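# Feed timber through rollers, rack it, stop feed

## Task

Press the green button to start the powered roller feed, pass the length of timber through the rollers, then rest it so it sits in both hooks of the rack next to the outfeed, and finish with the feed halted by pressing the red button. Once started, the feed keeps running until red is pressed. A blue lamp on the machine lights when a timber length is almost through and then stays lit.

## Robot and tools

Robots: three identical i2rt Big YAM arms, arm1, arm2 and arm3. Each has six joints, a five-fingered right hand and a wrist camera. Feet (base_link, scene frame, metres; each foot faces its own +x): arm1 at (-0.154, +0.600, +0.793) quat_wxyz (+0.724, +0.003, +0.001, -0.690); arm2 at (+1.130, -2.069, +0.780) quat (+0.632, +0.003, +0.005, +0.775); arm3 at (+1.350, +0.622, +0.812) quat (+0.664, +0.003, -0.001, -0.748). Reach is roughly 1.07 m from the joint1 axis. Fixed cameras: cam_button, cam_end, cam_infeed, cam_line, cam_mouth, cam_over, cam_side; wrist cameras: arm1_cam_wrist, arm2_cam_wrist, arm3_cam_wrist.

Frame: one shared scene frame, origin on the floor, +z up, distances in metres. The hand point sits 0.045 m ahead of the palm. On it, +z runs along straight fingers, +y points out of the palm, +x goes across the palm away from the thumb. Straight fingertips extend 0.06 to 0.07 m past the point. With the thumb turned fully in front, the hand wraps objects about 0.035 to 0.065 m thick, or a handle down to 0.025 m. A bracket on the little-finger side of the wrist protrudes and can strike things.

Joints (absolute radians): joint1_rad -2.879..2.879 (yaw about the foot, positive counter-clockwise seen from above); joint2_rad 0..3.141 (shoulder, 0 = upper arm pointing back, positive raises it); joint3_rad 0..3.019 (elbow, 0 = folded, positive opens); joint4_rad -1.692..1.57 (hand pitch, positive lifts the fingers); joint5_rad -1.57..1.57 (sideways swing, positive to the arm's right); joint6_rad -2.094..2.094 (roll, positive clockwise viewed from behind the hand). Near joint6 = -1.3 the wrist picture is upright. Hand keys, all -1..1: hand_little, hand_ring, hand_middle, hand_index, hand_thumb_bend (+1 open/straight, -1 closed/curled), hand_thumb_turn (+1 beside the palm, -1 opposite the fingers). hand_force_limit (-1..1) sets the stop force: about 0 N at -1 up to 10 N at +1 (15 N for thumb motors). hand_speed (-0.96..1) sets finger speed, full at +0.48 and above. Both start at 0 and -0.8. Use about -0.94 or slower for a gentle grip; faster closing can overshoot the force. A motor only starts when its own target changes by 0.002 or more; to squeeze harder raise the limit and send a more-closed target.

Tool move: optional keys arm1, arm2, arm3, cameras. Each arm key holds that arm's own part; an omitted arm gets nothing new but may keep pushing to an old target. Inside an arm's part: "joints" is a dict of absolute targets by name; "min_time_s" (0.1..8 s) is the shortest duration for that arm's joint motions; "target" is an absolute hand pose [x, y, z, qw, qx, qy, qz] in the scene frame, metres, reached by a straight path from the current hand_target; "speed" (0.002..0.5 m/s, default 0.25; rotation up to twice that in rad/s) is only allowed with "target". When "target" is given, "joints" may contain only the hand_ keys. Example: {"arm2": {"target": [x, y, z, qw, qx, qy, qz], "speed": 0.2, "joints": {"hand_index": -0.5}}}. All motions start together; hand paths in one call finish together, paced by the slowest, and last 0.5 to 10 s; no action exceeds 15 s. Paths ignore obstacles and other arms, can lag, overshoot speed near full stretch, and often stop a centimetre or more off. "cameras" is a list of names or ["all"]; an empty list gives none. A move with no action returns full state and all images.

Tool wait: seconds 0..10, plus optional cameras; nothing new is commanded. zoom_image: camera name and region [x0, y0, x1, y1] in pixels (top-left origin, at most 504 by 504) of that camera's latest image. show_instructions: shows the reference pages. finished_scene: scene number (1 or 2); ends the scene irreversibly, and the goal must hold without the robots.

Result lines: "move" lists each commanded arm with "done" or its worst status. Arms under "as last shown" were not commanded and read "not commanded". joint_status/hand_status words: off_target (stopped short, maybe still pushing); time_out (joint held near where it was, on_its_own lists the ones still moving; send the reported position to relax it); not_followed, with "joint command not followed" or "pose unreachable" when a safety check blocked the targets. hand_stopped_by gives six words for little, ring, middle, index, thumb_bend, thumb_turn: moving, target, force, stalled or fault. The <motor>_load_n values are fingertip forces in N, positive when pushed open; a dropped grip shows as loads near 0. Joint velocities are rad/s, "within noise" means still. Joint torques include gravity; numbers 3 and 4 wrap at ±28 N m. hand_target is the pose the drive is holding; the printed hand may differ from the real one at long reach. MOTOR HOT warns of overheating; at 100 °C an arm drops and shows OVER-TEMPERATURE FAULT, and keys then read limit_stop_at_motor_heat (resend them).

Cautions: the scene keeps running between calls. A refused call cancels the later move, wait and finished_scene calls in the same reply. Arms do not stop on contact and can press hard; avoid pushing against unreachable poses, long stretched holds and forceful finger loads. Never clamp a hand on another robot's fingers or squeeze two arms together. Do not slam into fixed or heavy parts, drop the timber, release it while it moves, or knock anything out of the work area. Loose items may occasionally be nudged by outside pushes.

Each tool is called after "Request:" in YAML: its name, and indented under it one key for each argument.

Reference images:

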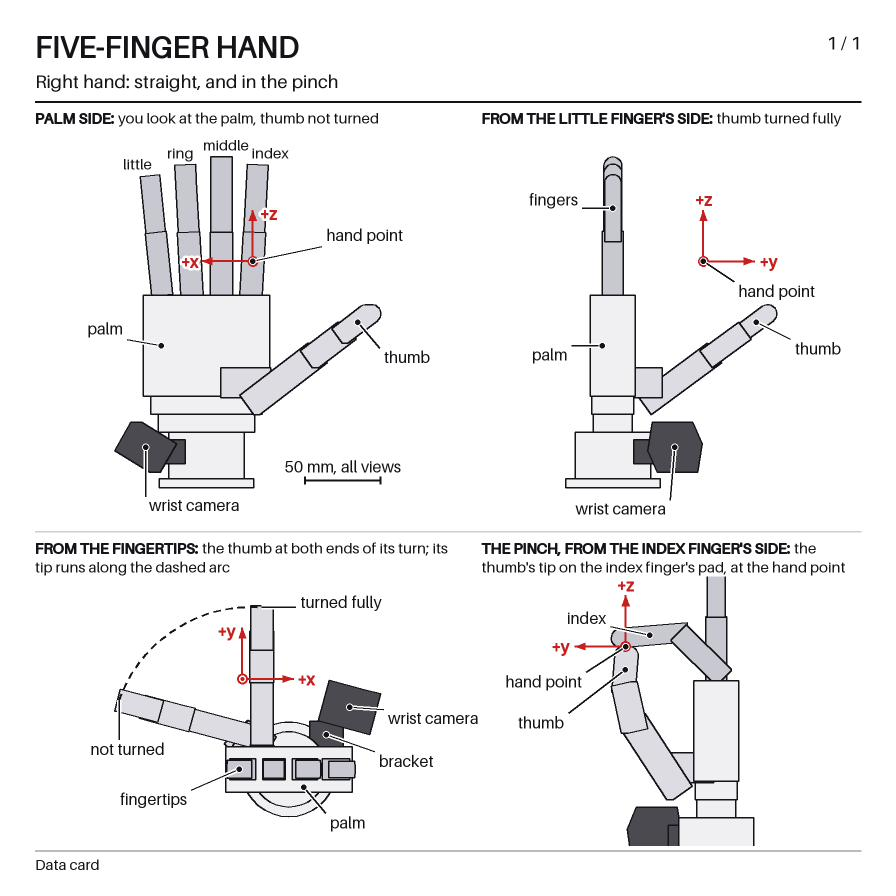

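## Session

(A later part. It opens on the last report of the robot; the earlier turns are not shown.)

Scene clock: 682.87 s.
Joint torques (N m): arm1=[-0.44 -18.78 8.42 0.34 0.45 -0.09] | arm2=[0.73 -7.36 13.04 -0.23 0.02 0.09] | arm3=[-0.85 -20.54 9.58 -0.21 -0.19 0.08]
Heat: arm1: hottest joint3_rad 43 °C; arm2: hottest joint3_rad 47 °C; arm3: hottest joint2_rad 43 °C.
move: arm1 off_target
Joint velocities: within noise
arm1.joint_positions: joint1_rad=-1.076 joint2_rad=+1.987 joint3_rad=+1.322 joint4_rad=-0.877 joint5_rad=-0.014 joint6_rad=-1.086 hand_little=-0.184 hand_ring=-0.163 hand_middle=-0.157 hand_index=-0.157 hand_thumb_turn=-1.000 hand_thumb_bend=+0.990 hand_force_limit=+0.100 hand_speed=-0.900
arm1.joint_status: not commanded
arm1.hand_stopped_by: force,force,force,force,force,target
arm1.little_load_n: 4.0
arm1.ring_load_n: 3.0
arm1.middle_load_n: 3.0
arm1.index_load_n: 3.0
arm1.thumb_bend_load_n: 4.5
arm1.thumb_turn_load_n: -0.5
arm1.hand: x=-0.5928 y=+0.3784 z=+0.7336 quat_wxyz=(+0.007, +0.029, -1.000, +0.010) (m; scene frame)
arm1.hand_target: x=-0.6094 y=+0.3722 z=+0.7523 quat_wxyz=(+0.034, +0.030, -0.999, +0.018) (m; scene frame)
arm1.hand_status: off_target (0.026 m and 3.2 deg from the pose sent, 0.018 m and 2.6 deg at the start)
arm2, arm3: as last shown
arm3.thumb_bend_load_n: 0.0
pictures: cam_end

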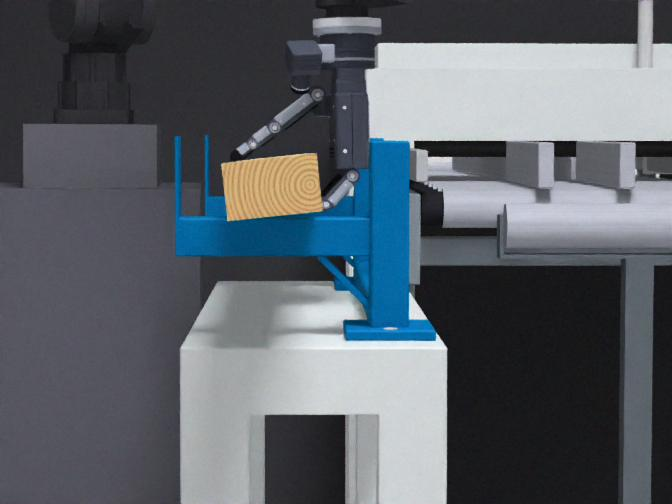

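Request:
move:
  arm1: {"target":[-0.607,0.374,0.738,-0.024,-0.030,0.9990,-0.013],"speed":0.05}
  cameras: ["cam_end"]

Request:
move:
  arm1: {"target":[-0.602,0.376,0.724,-0.014,-0.029,0.9995,-0.008],"speed":0.05}
  cameras: ["cam_end"]

Scene clock: 689.53 s.
Joint torques (N m): arm1=[-0.56 -16.97 8.38 0.47 0.37 -0.09] | arm2=[0.85 -7.41 13.05 -0.24 0.03 0.09] | arm3=[-2.84 -20.78 9.7 -0.08 -0.09 0.1]
Heat: arm1: hottest joint3_rad 42 °C; arm2: hottest joint3_rad 48 °C; arm3: hottest joint2_rad 43 °C.
move: arm1 off_target
Joint velocities: within noise
arm1.joint_positions: joint1_rad=-1.076 joint2_rad=+1.995 joint3_rad=+1.322 joint4_rad=-0.875 joint5_rad=-0.013 joint6_rad=-1.086 hand_little=-0.183 hand_ring=-0.163 hand_middle=-0.157 hand_index=-0.158 hand_thumb_turn=-1.000 hand_thumb_bend=+0.990 hand_force_limit=+0.100 hand_speed=-0.900
arm1.joint_status: not commanded
arm1.hand_stopped_by: force,force,force,force,force,target
arm1.little_load_n: 6.5
arm1.ring_load_n: 3.0
arm1.middle_load_n: 1.5
arm1.index_load_n: 1.0
arm1.thumb_bend_load_n: 5.0
arm1.thumb_turn_load_n: 0.0
arm1.hand: x=-0.5919 y=+0.3791 z=+0.7298 quat_wxyz=(+0.005, +0.029, -1.000, +0.008) (m; scene frame)
arm1.hand_target: x=-0.6066 y=+0.3741 z=+0.7382 quat_wxyz=(+0.024, +0.030, -0.999, +0.013) (m; scene frame)
arm1.hand_status: off_target (0.018 m and 2.3 deg from the pose sent, 0.015 m and 1.9 deg at the start)
arm2, arm3: as last shown
arm2.middle_load_n: 0.5
pictures: cam_end

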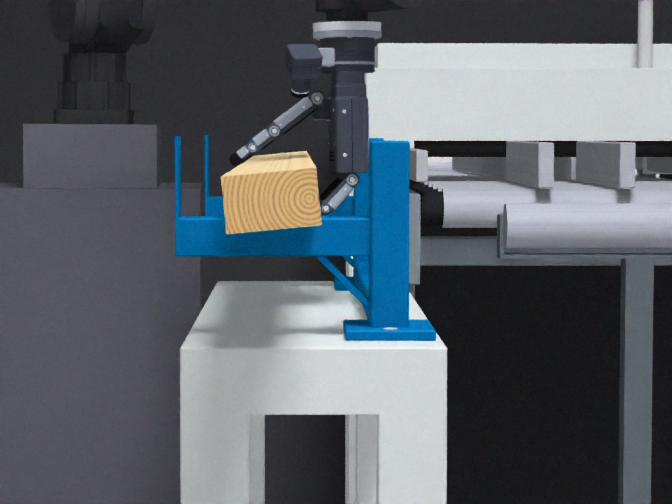

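Scene clock: 690.50 s.
Joint torques (N m): arm1=[-0.44 -15.33 7.94 0.72 0.31 0] | arm2=[0.62 -7.41 12.98 -0.18 0.04 0.09] | arm3=[-1.08 -20.72 9.42 -0.02 -0.1 0.04]
Heat: arm1: hottest joint3_rad 42 °C; arm2: hottest joint3_rad 48 °C; arm3: hottest joint2_rad 43 °C.
move: arm1 off_target
Joint velocities: within noise
arm1.joint_positions: joint1_rad=-1.076 joint2_rad=+2.002 joint3_rad=+1.322 joint4_rad=-0.873 joint5_rad=-0.013 joint6_rad=-1.092 hand_little=-0.183 hand_ring=-0.163 hand_middle=-0.158 hand_index=-0.158 hand_thumb_turn=-1.000 hand_thumb_bend=+0.990 hand_force_limit=+0.100 hand_speed=-0.900
arm1.joint_status: not commanded
arm1.hand_stopped_by: force,force,force,force,force,target
arm1.little_load_n: 9.5
arm1.ring_load_n: 1.5
arm1.middle_load_n: 0.0
arm1.index_load_n: 0.0
arm1.thumb_bend_load_n: 7.0
arm1.thumb_turn_load_n: 1.5
arm1.hand: x=-0.5916 y=+0.3798 z=+0.7266 quat_wxyz=(+0.003, +0.032, -0.999, +0.007) (m; scene frame)
arm1.hand_target: x=-0.6018 y=+0.3761 z=+0.7242 quat_wxyz=(+0.014, +0.029, -0.999, +0.008) (m; scene frame)
arm1.hand_status: off_target (0.011 m and 1.3 deg from the pose sent, 0.012 m and 1.0 deg at the start)
arm2, arm3: as last shown
arm2.middle_load_n: 0.0
pictures: cam_end

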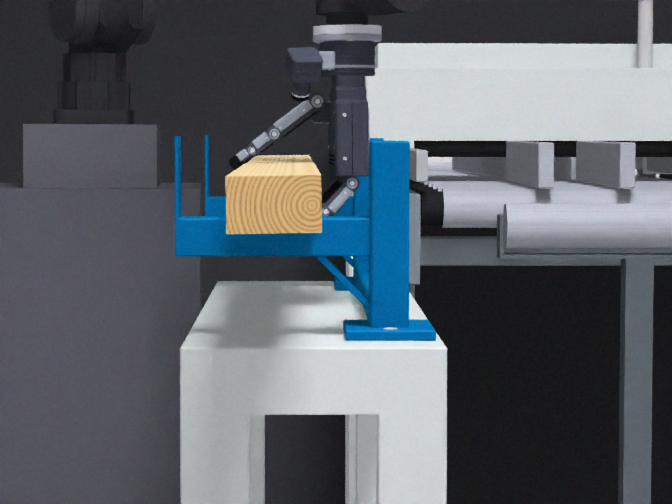

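Request:
move:
  arm1: {"target":[-0.598,0.378,0.713,-0.004,-0.029,0.9996,-0.002],"speed":0.05}
  cameras: []

Request:
move:
  arm1: {"joints":{"hand_thumb_bend":1.0,"hand_speed":-0.6}}
  cameras: ["cam_end","arm1_cam_wrist"]

Scene clock: 696.47 s.
Joint torques (N m): arm1=[-0.38 -13.74 7.94 0.7 0.04 0.03] | arm2=[0.62 -7.36 13.01 -0.21 0.02 0.1] | arm3=[-0.67 -20.01 9.61 -0.36 -0.16 0.07]
Heat: arm1: hottest joint3_rad 41 °C; arm2: hottest joint3_rad 48 °C; arm3: hottest joint2_rad 43 °C.
move: arm1 off_target
Joint velocities: within noise
arm1.joint_positions: joint1_rad=-1.076 joint2_rad=+2.007 joint3_rad=+1.322 joint4_rad=-0.873 joint5_rad=-0.005 joint6_rad=-1.093 hand_little=-0.183 hand_ring=-0.164 hand_middle=-0.158 hand_index=-0.158 hand_thumb_turn=-1.000 hand_thumb_bend=+0.990 hand_force_limit=+0.100 hand_speed=-0.900
arm1.joint_status: not commanded
arm1.hand_stopped_by: force,force,force,force,force,target
arm1.little_load_n: 3.0
arm1.ring_load_n: 0.0
arm1.middle_load_n: 0.0
arm1.index_load_n: 0.0
arm1.thumb_bend_load_n: 4.0
arm1.thumb_turn_load_n: 1.0
arm1.hand: x=-0.5917 y=+0.3817 z=+0.7247 quat_wxyz=(+0.003, +0.032, -0.999, +0.002) (m; scene frame)
arm1.hand_target: x=-0.5976 y=+0.3782 z=+0.7133 quat_wxyz=(+0.004, +0.029, -1.000, +0.002) (m; scene frame)
arm1.hand_status: off_target (0.014 m and 0.4 deg from the pose sent, 0.015 m and 0.6 deg at the start)
arm2, arm3: as last shown
arm3.thumb_bend_load_n: -0.5
pictures: none
No camera images: "cameras" was empty.

Scene clock: 696.97 s.
Joint torques (N m): arm1=[-0.38 -13.8 7.92 0.7 0.01 0.03] | arm2=[0.56 -7.24 13.07 -0.2 0.02 0.09] | arm3=[-1.03 -19.96 9.59 0.08 -0.2 0.05]
Heat: arm1: hottest joint3_rad 41 °C; arm2: hottest joint3_rad 48 °C; arm3: hottest joint2_rad 43 °C.
move: arm1 done
Joint velocities: within noise
arm1.joint_positions: joint1_rad=-1.076 joint2_rad=+2.008 joint3_rad=+1.322 joint4_rad=-0.873 joint5_rad=-0.004 joint6_rad=-1.093 hand_little=-0.184 hand_ring=-0.164 hand_middle=-0.158 hand_index=-0.158 hand_thumb_turn=-1.000 hand_thumb_bend=+1.000 hand_force_limit=+0.100 hand_speed=-0.600
arm1.joint_status: all done
arm1.hand_stopped_by: force,force,force,force,target,target
arm1.little_load_n: 1.5
arm1.ring_load_n: 0.0
arm1.middle_load_n: 0.0
arm1.index_load_n: 0.0
arm1.thumb_bend_load_n: 0.5
arm1.thumb_turn_load_n: 0.5
arm1.hand: x=-0.5917 y=+0.3819 z=+0.7244 quat_wxyz=(+0.003, +0.032, -0.999, +0.002) (m; scene frame)
arm1.hand_target: x=-0.5976 y=+0.3782 z=+0.7132 quat_wxyz=(+0.004, +0.029, -1.000, +0.002) (m; scene frame)
arm1.hand_status: not commanded
arm2, arm3: as last shown
arm3.thumb_bend_load_n: 0.0
pictures: arm1_cam_wrist, cam_end

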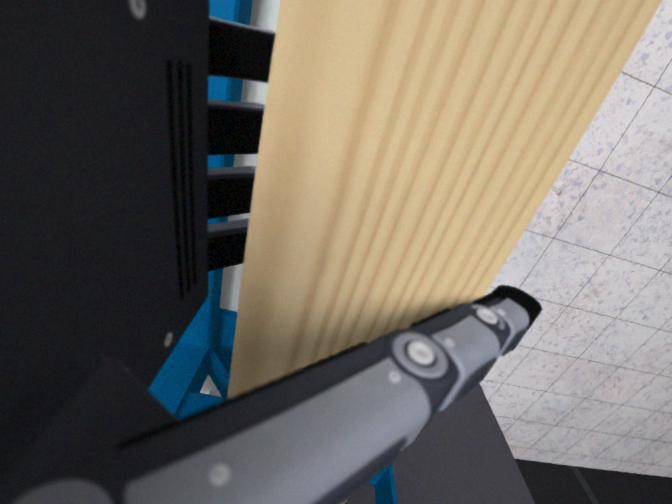

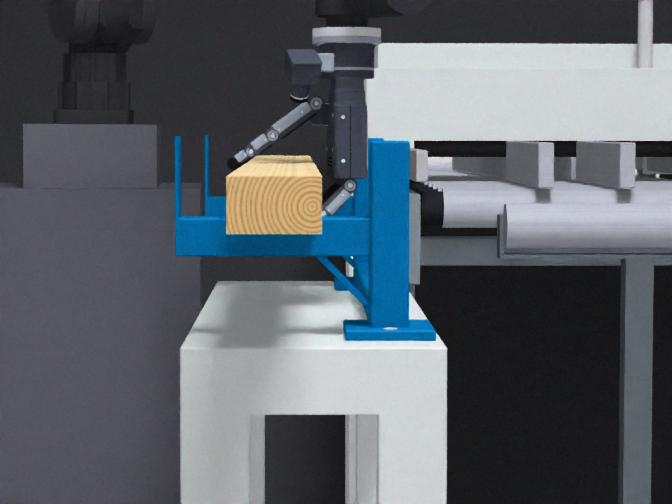

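Request:
move:
  arm1: {"joints":{"hand_little":0.3,"hand_ring":0.3,"hand_middle":0.3,"hand_index":0.3,"hand_speed":-0.5}}
  cameras: []

Request:
move:
  arm1: {"target":[-0.594,0.374,0.749,-0.004,-0.029,0.9996,-0.002],"speed":0.06}
  cameras: ["cam_end"]

Request:
move:
  arm1: {"joints":{"hand_little":1,"hand_ring":1,"hand_middle":1,"hand_index":1,"hand_speed":-0.5}}
  cameras: ["cam_end","arm1_cam_wrist"]

Scene clock: 706.77 s.
Joint torques (N m): arm1=[-0.38 -13.8 7.92 0.68 -0.03 0.03] | arm2=[0.5 -7.47 13.08 -0.18 0.01 0.08] | arm3=[-0.56 -20.01 9.44 -0.27 -0.14 0.1]
Heat: arm1: hottest joint3_rad 40 °C; arm2: hottest joint3_rad 48 °C; arm3: hottest joint2_rad 43 °C.
move: arm1 done
Joint velocities: within noise
arm1.joint_positions: joint1_rad=-1.076 joint2_rad=+2.008 joint3_rad=+1.322 joint4_rad=-0.872 joint5_rad=-0.003 joint6_rad=-1.093 hand_little=+0.300 hand_ring=+0.300 hand_middle=+0.300 hand_index=+0.300 hand_thumb_turn=-1.000 hand_thumb_bend=+1.000 hand_force_limit=+0.100 hand_speed=-0.500
arm1.joint_status: all done
arm1.hand_stopped_by: target,target,target,target,target,target
arm1.little_load_n: 0.0
arm1.ring_load_n: 0.0
arm1.middle_load_n: 0.5
arm1.index_load_n: 0.0
arm1.thumb_bend_load_n: 0.0
arm1.thumb_turn_load_n: 0.5
arm1.hand: x=-0.5920 y=+0.3819 z=+0.7244 quat_wxyz=(+0.003, +0.032, -0.999, +0.002) (m; scene frame)
arm1.hand_target: x=-0.5976 y=+0.3782 z=+0.7132 quat_wxyz=(+0.004, +0.029, -1.000, +0.002) (m; scene frame)
arm1.hand_status: not commanded
arm2: as last shown
arm3.joint_positions: joint1_rad=+0.225 joint2_rad=+2.016 joint3_rad=+2.186 joint4_rad=-1.685 joint5_rad=+0.005 joint6_rad=+0.107 hand_little=+1.000 hand_ring=+1.000 hand_middle=+1.000 hand_index=+1.000 hand_thumb_turn=-1.000 hand_thumb_bend=+1.000 hand_force_limit=+0.100 hand_speed=-0.400
arm3.joint_status: not commanded
arm3.hand_stopped_by: target,target,target,target,target,target
arm3.little_load_n: 0.0
arm3.ring_load_n: 0.0
arm3.middle_load_n: 0.0
arm3.index_load_n: 0.0
arm3.thumb_bend_load_n: 0.0
arm3.thumb_turn_load_n: 0.0
arm3.hand: x=+1.4462 y=+0.0478 z=+1.0480 quat_wxyz=(-0.003, +0.000, -1.000, +0.027) (m; scene frame)
arm3.hand_target: x=+1.4500 y=+0.0504 z=+1.0495 quat_wxyz=(-0.005, -0.001, -1.000, +0.025) (m; scene frame)
arm3.hand_status: not commanded
pictures: none
No camera images: "cameras" was empty.

Scene clock: 708.03 s.
Joint torques (N m): arm1=[0.38 -17.96 9.07 -0.35 -0.03 0.07] | arm2=[0.56 -7.41 13.07 -0.21 0.02 0.09] | arm3=[-0.56 -20.42 9.44 -0.27 -0.14 0.11]
Heat: arm1: hottest joint3_rad 40 °C; arm2: hottest joint3_rad 48 °C; arm3: hottest joint2_rad 43 °C.
move: arm1 off_target
Joint velocities: within noise
arm1.joint_positions: joint1_rad=-1.075 joint2_rad=+1.996 joint3_rad=+1.322 joint4_rad=-0.921 joint5_rad=-0.003 joint6_rad=-1.087 hand_little=+0.300 hand_ring=+0.300 hand_middle=+0.300 hand_index=+0.300 hand_thumb_turn=-1.000 hand_thumb_bend=+1.000 hand_force_limit=+0.100 hand_speed=-0.500
arm1.joint_status: not commanded
arm1.hand_stopped_by: target,target,target,target,target,target
arm1.little_load_n: 0.0
arm1.ring_load_n: 0.0
arm1.middle_load_n: 0.0
arm1.index_load_n: 0.0
arm1.thumb_bend_load_n: 0.0
arm1.thumb_turn_load_n: 0.0
arm1.hand: x=-0.5824 y=+0.3870 z=+0.7325 quat_wxyz=(-0.013, +0.029, -0.999, -0.007) (m; scene frame)
arm1.hand_target: x=-0.5935 y=+0.3742 z=+0.7491 quat_wxyz=(+0.004, +0.029, -1.000, +0.002) (m; scene frame)
arm1.hand_status: off_target (0.024 m and 2.2 deg from the pose sent, 0.026 m and 0.4 deg at the start)
arm2, arm3: as last shown
pictures: cam_end

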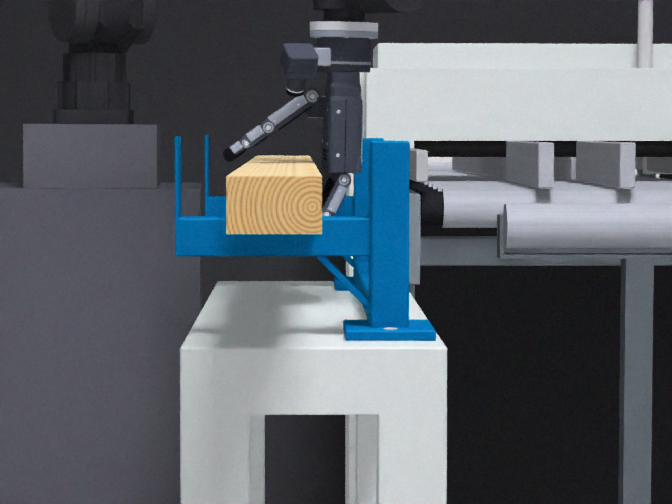

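Scene clock: 709.03 s.
Joint torques (N m): arm1=[0.32 -17.96 9.07 -0.31 -0.04 0.06] | arm2=[0.73 -7.24 13.04 -0.2 0.02 0.08] | arm3=[-0.73 -19.9 9.37 -0.27 -0.12 0]
Heat: arm1: hottest joint3_rad 40 °C; arm2: hottest joint3_rad 48 °C; arm3: hottest joint2_rad 43 °C.
move: arm1 done
Joint velocities: within noise
arm1.joint_positions: joint1_rad=-1.075 joint2_rad=+1.996 joint3_rad=+1.322 joint4_rad=-0.921 joint5_rad=-0.003 joint6_rad=-1.086 hand_little=+1.000 hand_ring=+1.000 hand_middle=+1.000 hand_index=+1.000 hand_thumb_turn=-1.000 hand_thumb_bend=+1.000 hand_force_limit=+0.100 hand_speed=-0.500
arm1.joint_status: all done
arm1.hand_stopped_by: target,target,target,target,target,target
arm1.little_load_n: 0.0
arm1.ring_load_n: 0.0
arm1.middle_load_n: 0.5
arm1.index_load_n: 0.0
arm1.thumb_bend_load_n: 0.0
arm1.thumb_turn_load_n: 0.0
arm1.hand: x=-0.5822 y=+0.3869 z=+0.7325 quat_wxyz=(-0.013, +0.029, -0.999, -0.008) (m; scene frame)
arm1.hand_target: x=-0.5934 y=+0.3742 z=+0.7491 quat_wxyz=(+0.004, +0.029, -1.000, +0.002) (m; scene frame)
arm1.hand_status: not commanded
arm2.joint_positions: joint1_rad=+0.052 joint2_rad=+1.250 joint3_rad=+1.006 joint4_rad=-1.370 joint5_rad=+0.012 joint6_rad=+0.247 hand_little=-1.000 hand_ring=-1.000 hand_middle=-1.000 hand_index=+1.000 hand_thumb_turn=-1.000 hand_thumb_bend=+1.000 hand_force_limit=+0.000 hand_speed=+0.000
arm2.joint_status: not commanded
arm2.hand_stopped_by: target,target,target,target,target,target
arm2.little_load_n: 0.0
arm2.ring_load_n: 0.0
arm2.middle_load_n: 0.0
arm2.index_load_n: 0.0
arm2.thumb_bend_load_n: 0.0
arm2.thumb_turn_load_n: 0.0
arm2.hand: x=+1.0217 y=-1.8121 z=+0.9333 quat_wxyz=(+0.021, +1.000, +0.004, +0.006) (m; scene frame)
arm2.hand_target: x=+1.0201 y=-1.7987 z=+0.9499 quat_wxyz=(+0.000, +1.000, +0.000, +0.000) (m; scene frame)
arm2.hand_status: not commanded
arm3: as last shown
pictures: arm1_cam_wrist, cam_end

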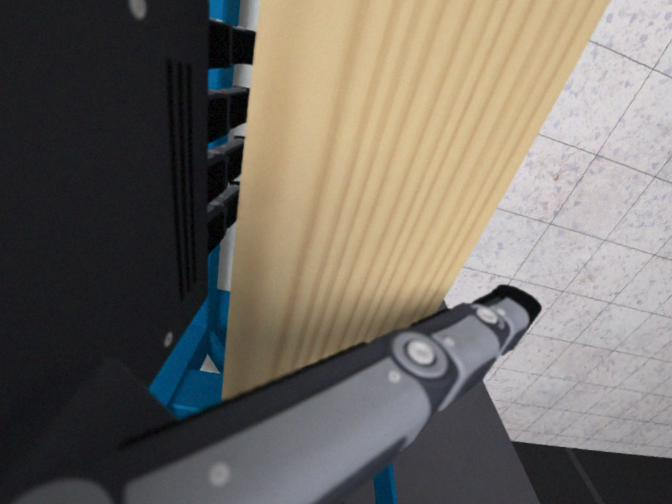

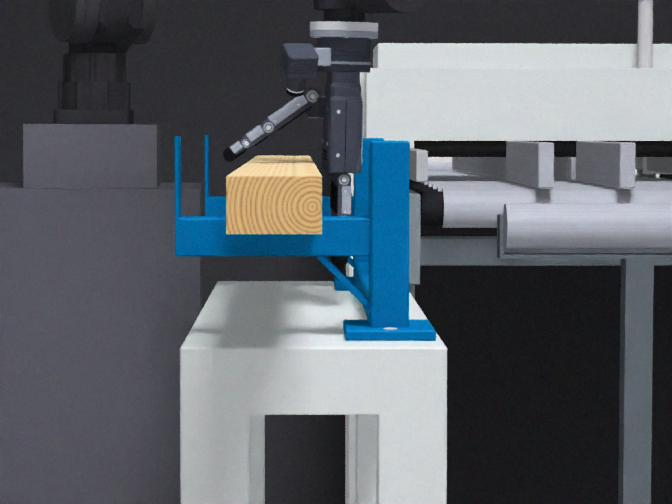

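Request:
move:
  arm1: {"target":[-0.594,0.370,0.80,0,-0.029,0.9996,0],"speed":0.1}
  cameras: ["cam_end"]

Request:
move:
  arm1: {"target":[-0.594,0.350,0.92,0,-0.029,0.9996,0],"speed":0.2}
  cameras: ["cam_end","cam_over","cam_button"]

Scene clock: 718.87 s.
Joint torques (N m): arm1=[0.32 -17.08 10.04 -0.29 -0.06 0.07] | arm2=[0.67 -7.24 13.04 -0.24 0.01 0.08] | arm3=[-0.5 -20.19 9.61 -0.05 -0.14 0.08]
Heat: arm1: hottest joint3_rad 39 °C; arm2: hottest joint3_rad 48 °C; arm3: hottest joint2_rad 43 °C.
move: arm1 off_target
Joint velocities: within noise
arm1.joint_positions: joint1_rad=-1.069 joint2_rad=+1.928 joint3_rad=+1.375 joint4_rad=-1.048 joint5_rad=-0.003 joint6_rad=-1.081 hand_little=+1.000 hand_ring=+1.000 hand_middle=+1.000 hand_index=+1.000 hand_thumb_turn=-1.000 hand_thumb_bend=+1.000 hand_force_limit=+0.100 hand_speed=-0.500
arm1.joint_status: not commanded
arm1.hand_stopped_by: target,target,target,target,target,target
arm1.little_load_n: 0.0
arm1.ring_load_n: 0.0
arm1.middle_load_n: 0.0
arm1.index_load_n: 0.0
arm1.thumb_bend_load_n: 0.0
arm1.thumb_turn_load_n: 0.0
arm1.hand: x=-0.5833 y=+0.3825 z=+0.7849 quat_wxyz=(-0.015, +0.029, -0.999, -0.009) (m; scene frame)
arm1.hand_target: x=-0.5935 y=+0.3703 z=+0.8001 quat_wxyz=(+0.000, +0.029, -1.000, +0.000) (m; scene frame)
arm1.hand_status: off_target (0.022 m and 2.0 deg from the pose sent, 0.071 m and 1.7 deg at the start)
arm2, arm3: as last shown
arm2.index_load_n: 0.5
arm3.ring_load_n: -0.5
pictures: cam_end

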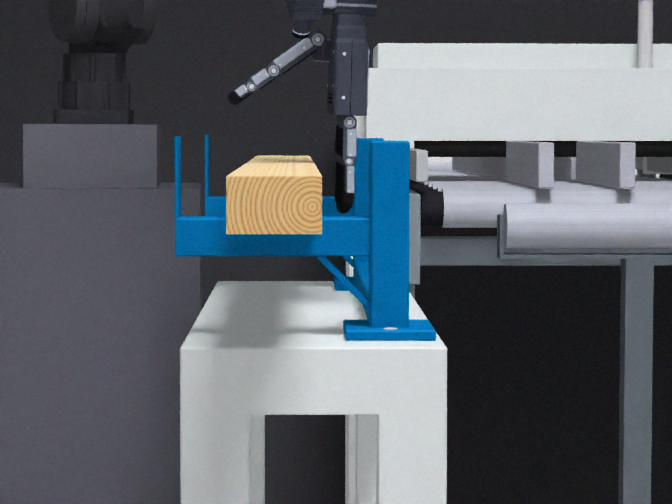

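Scene clock: 720.27 s.
Joint torques (N m): arm1=[0.15 -16.09 11.66 -0.34 -0.05 0.07] | arm2=[0.62 -7.47 13.01 -0.24 0.01 0.09] | arm3=[-0.56 -19.66 9.43 0.09 -0.19 0.09]
Heat: arm1: hottest joint3_rad 40 °C; arm2: hottest joint3_rad 48 °C; arm3: hottest joint2_rad 43 °C.
move: arm1 off_target
Joint velocities: within noise
arm1.joint_positions: joint1_rad=-1.037 joint2_rad=+1.832 joint3_rad=+1.577 joint4_rad=-1.342 joint5_rad=-0.003 joint6_rad=-1.051 hand_little=+1.000 hand_ring=+1.000 hand_middle=+1.000 hand_index=+1.000 hand_thumb_turn=-1.000 hand_thumb_bend=+1.000 hand_force_limit=+0.100 hand_speed=-0.500
arm1.joint_status: not commanded
arm1.hand_stopped_by: target,target,target,target,target,target
arm1.little_load_n: 0.0
arm1.ring_load_n: 0.0
arm1.middle_load_n: 0.0
arm1.index_load_n: 0.0
arm1.thumb_bend_load_n: 0.0
arm1.thumb_turn_load_n: 0.0
arm1.hand: x=-0.5856 y=+0.3604 z=+0.9059 quat_wxyz=(-0.013, +0.030, -0.999, -0.008) (m; scene frame)
arm1.hand_target: x=-0.5935 y=+0.3502 z=+0.9200 quat_wxyz=(+0.000, +0.029, -1.000, +0.000) (m; scene frame)
arm1.hand_status: off_target (0.019 m and 1.8 deg from the pose sent, 0.139 m and 2.0 deg at the start)
arm2, arm3: as last shown
arm2.index_load_n: 0.0
arm3.ring_load_n: 0.0
pictures: cam_button, cam_end, cam_over

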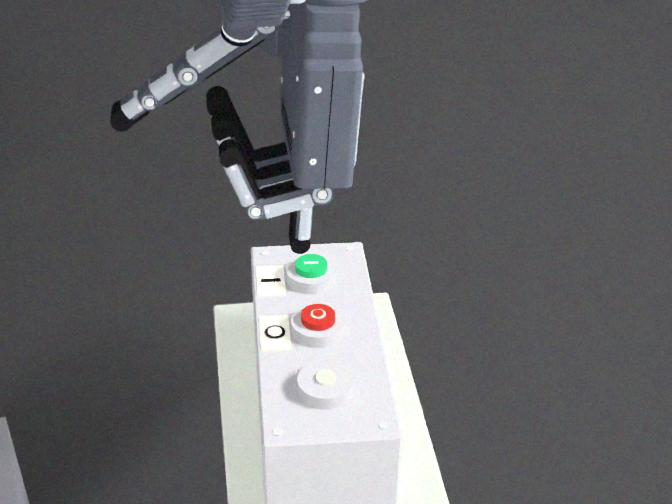

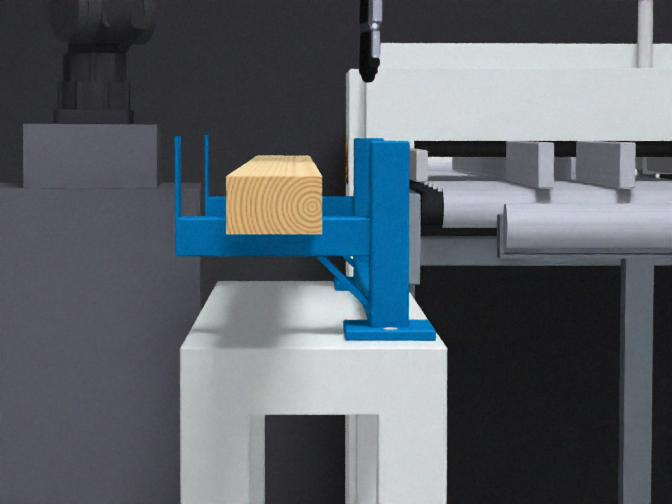

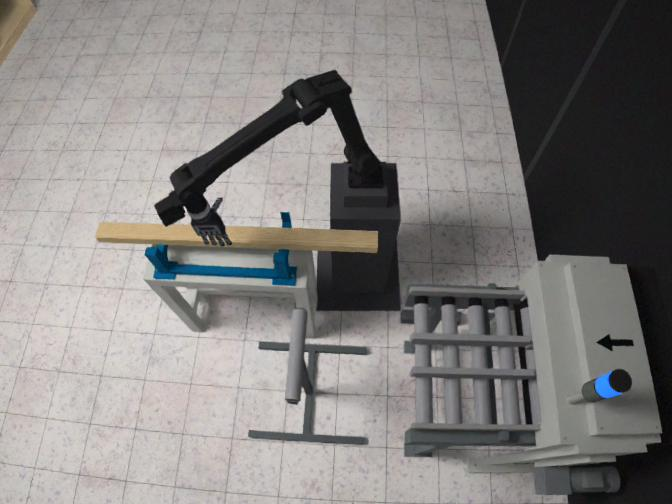

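Request:
finished_scene:
  scene: 2

The scene is finished: the task was done.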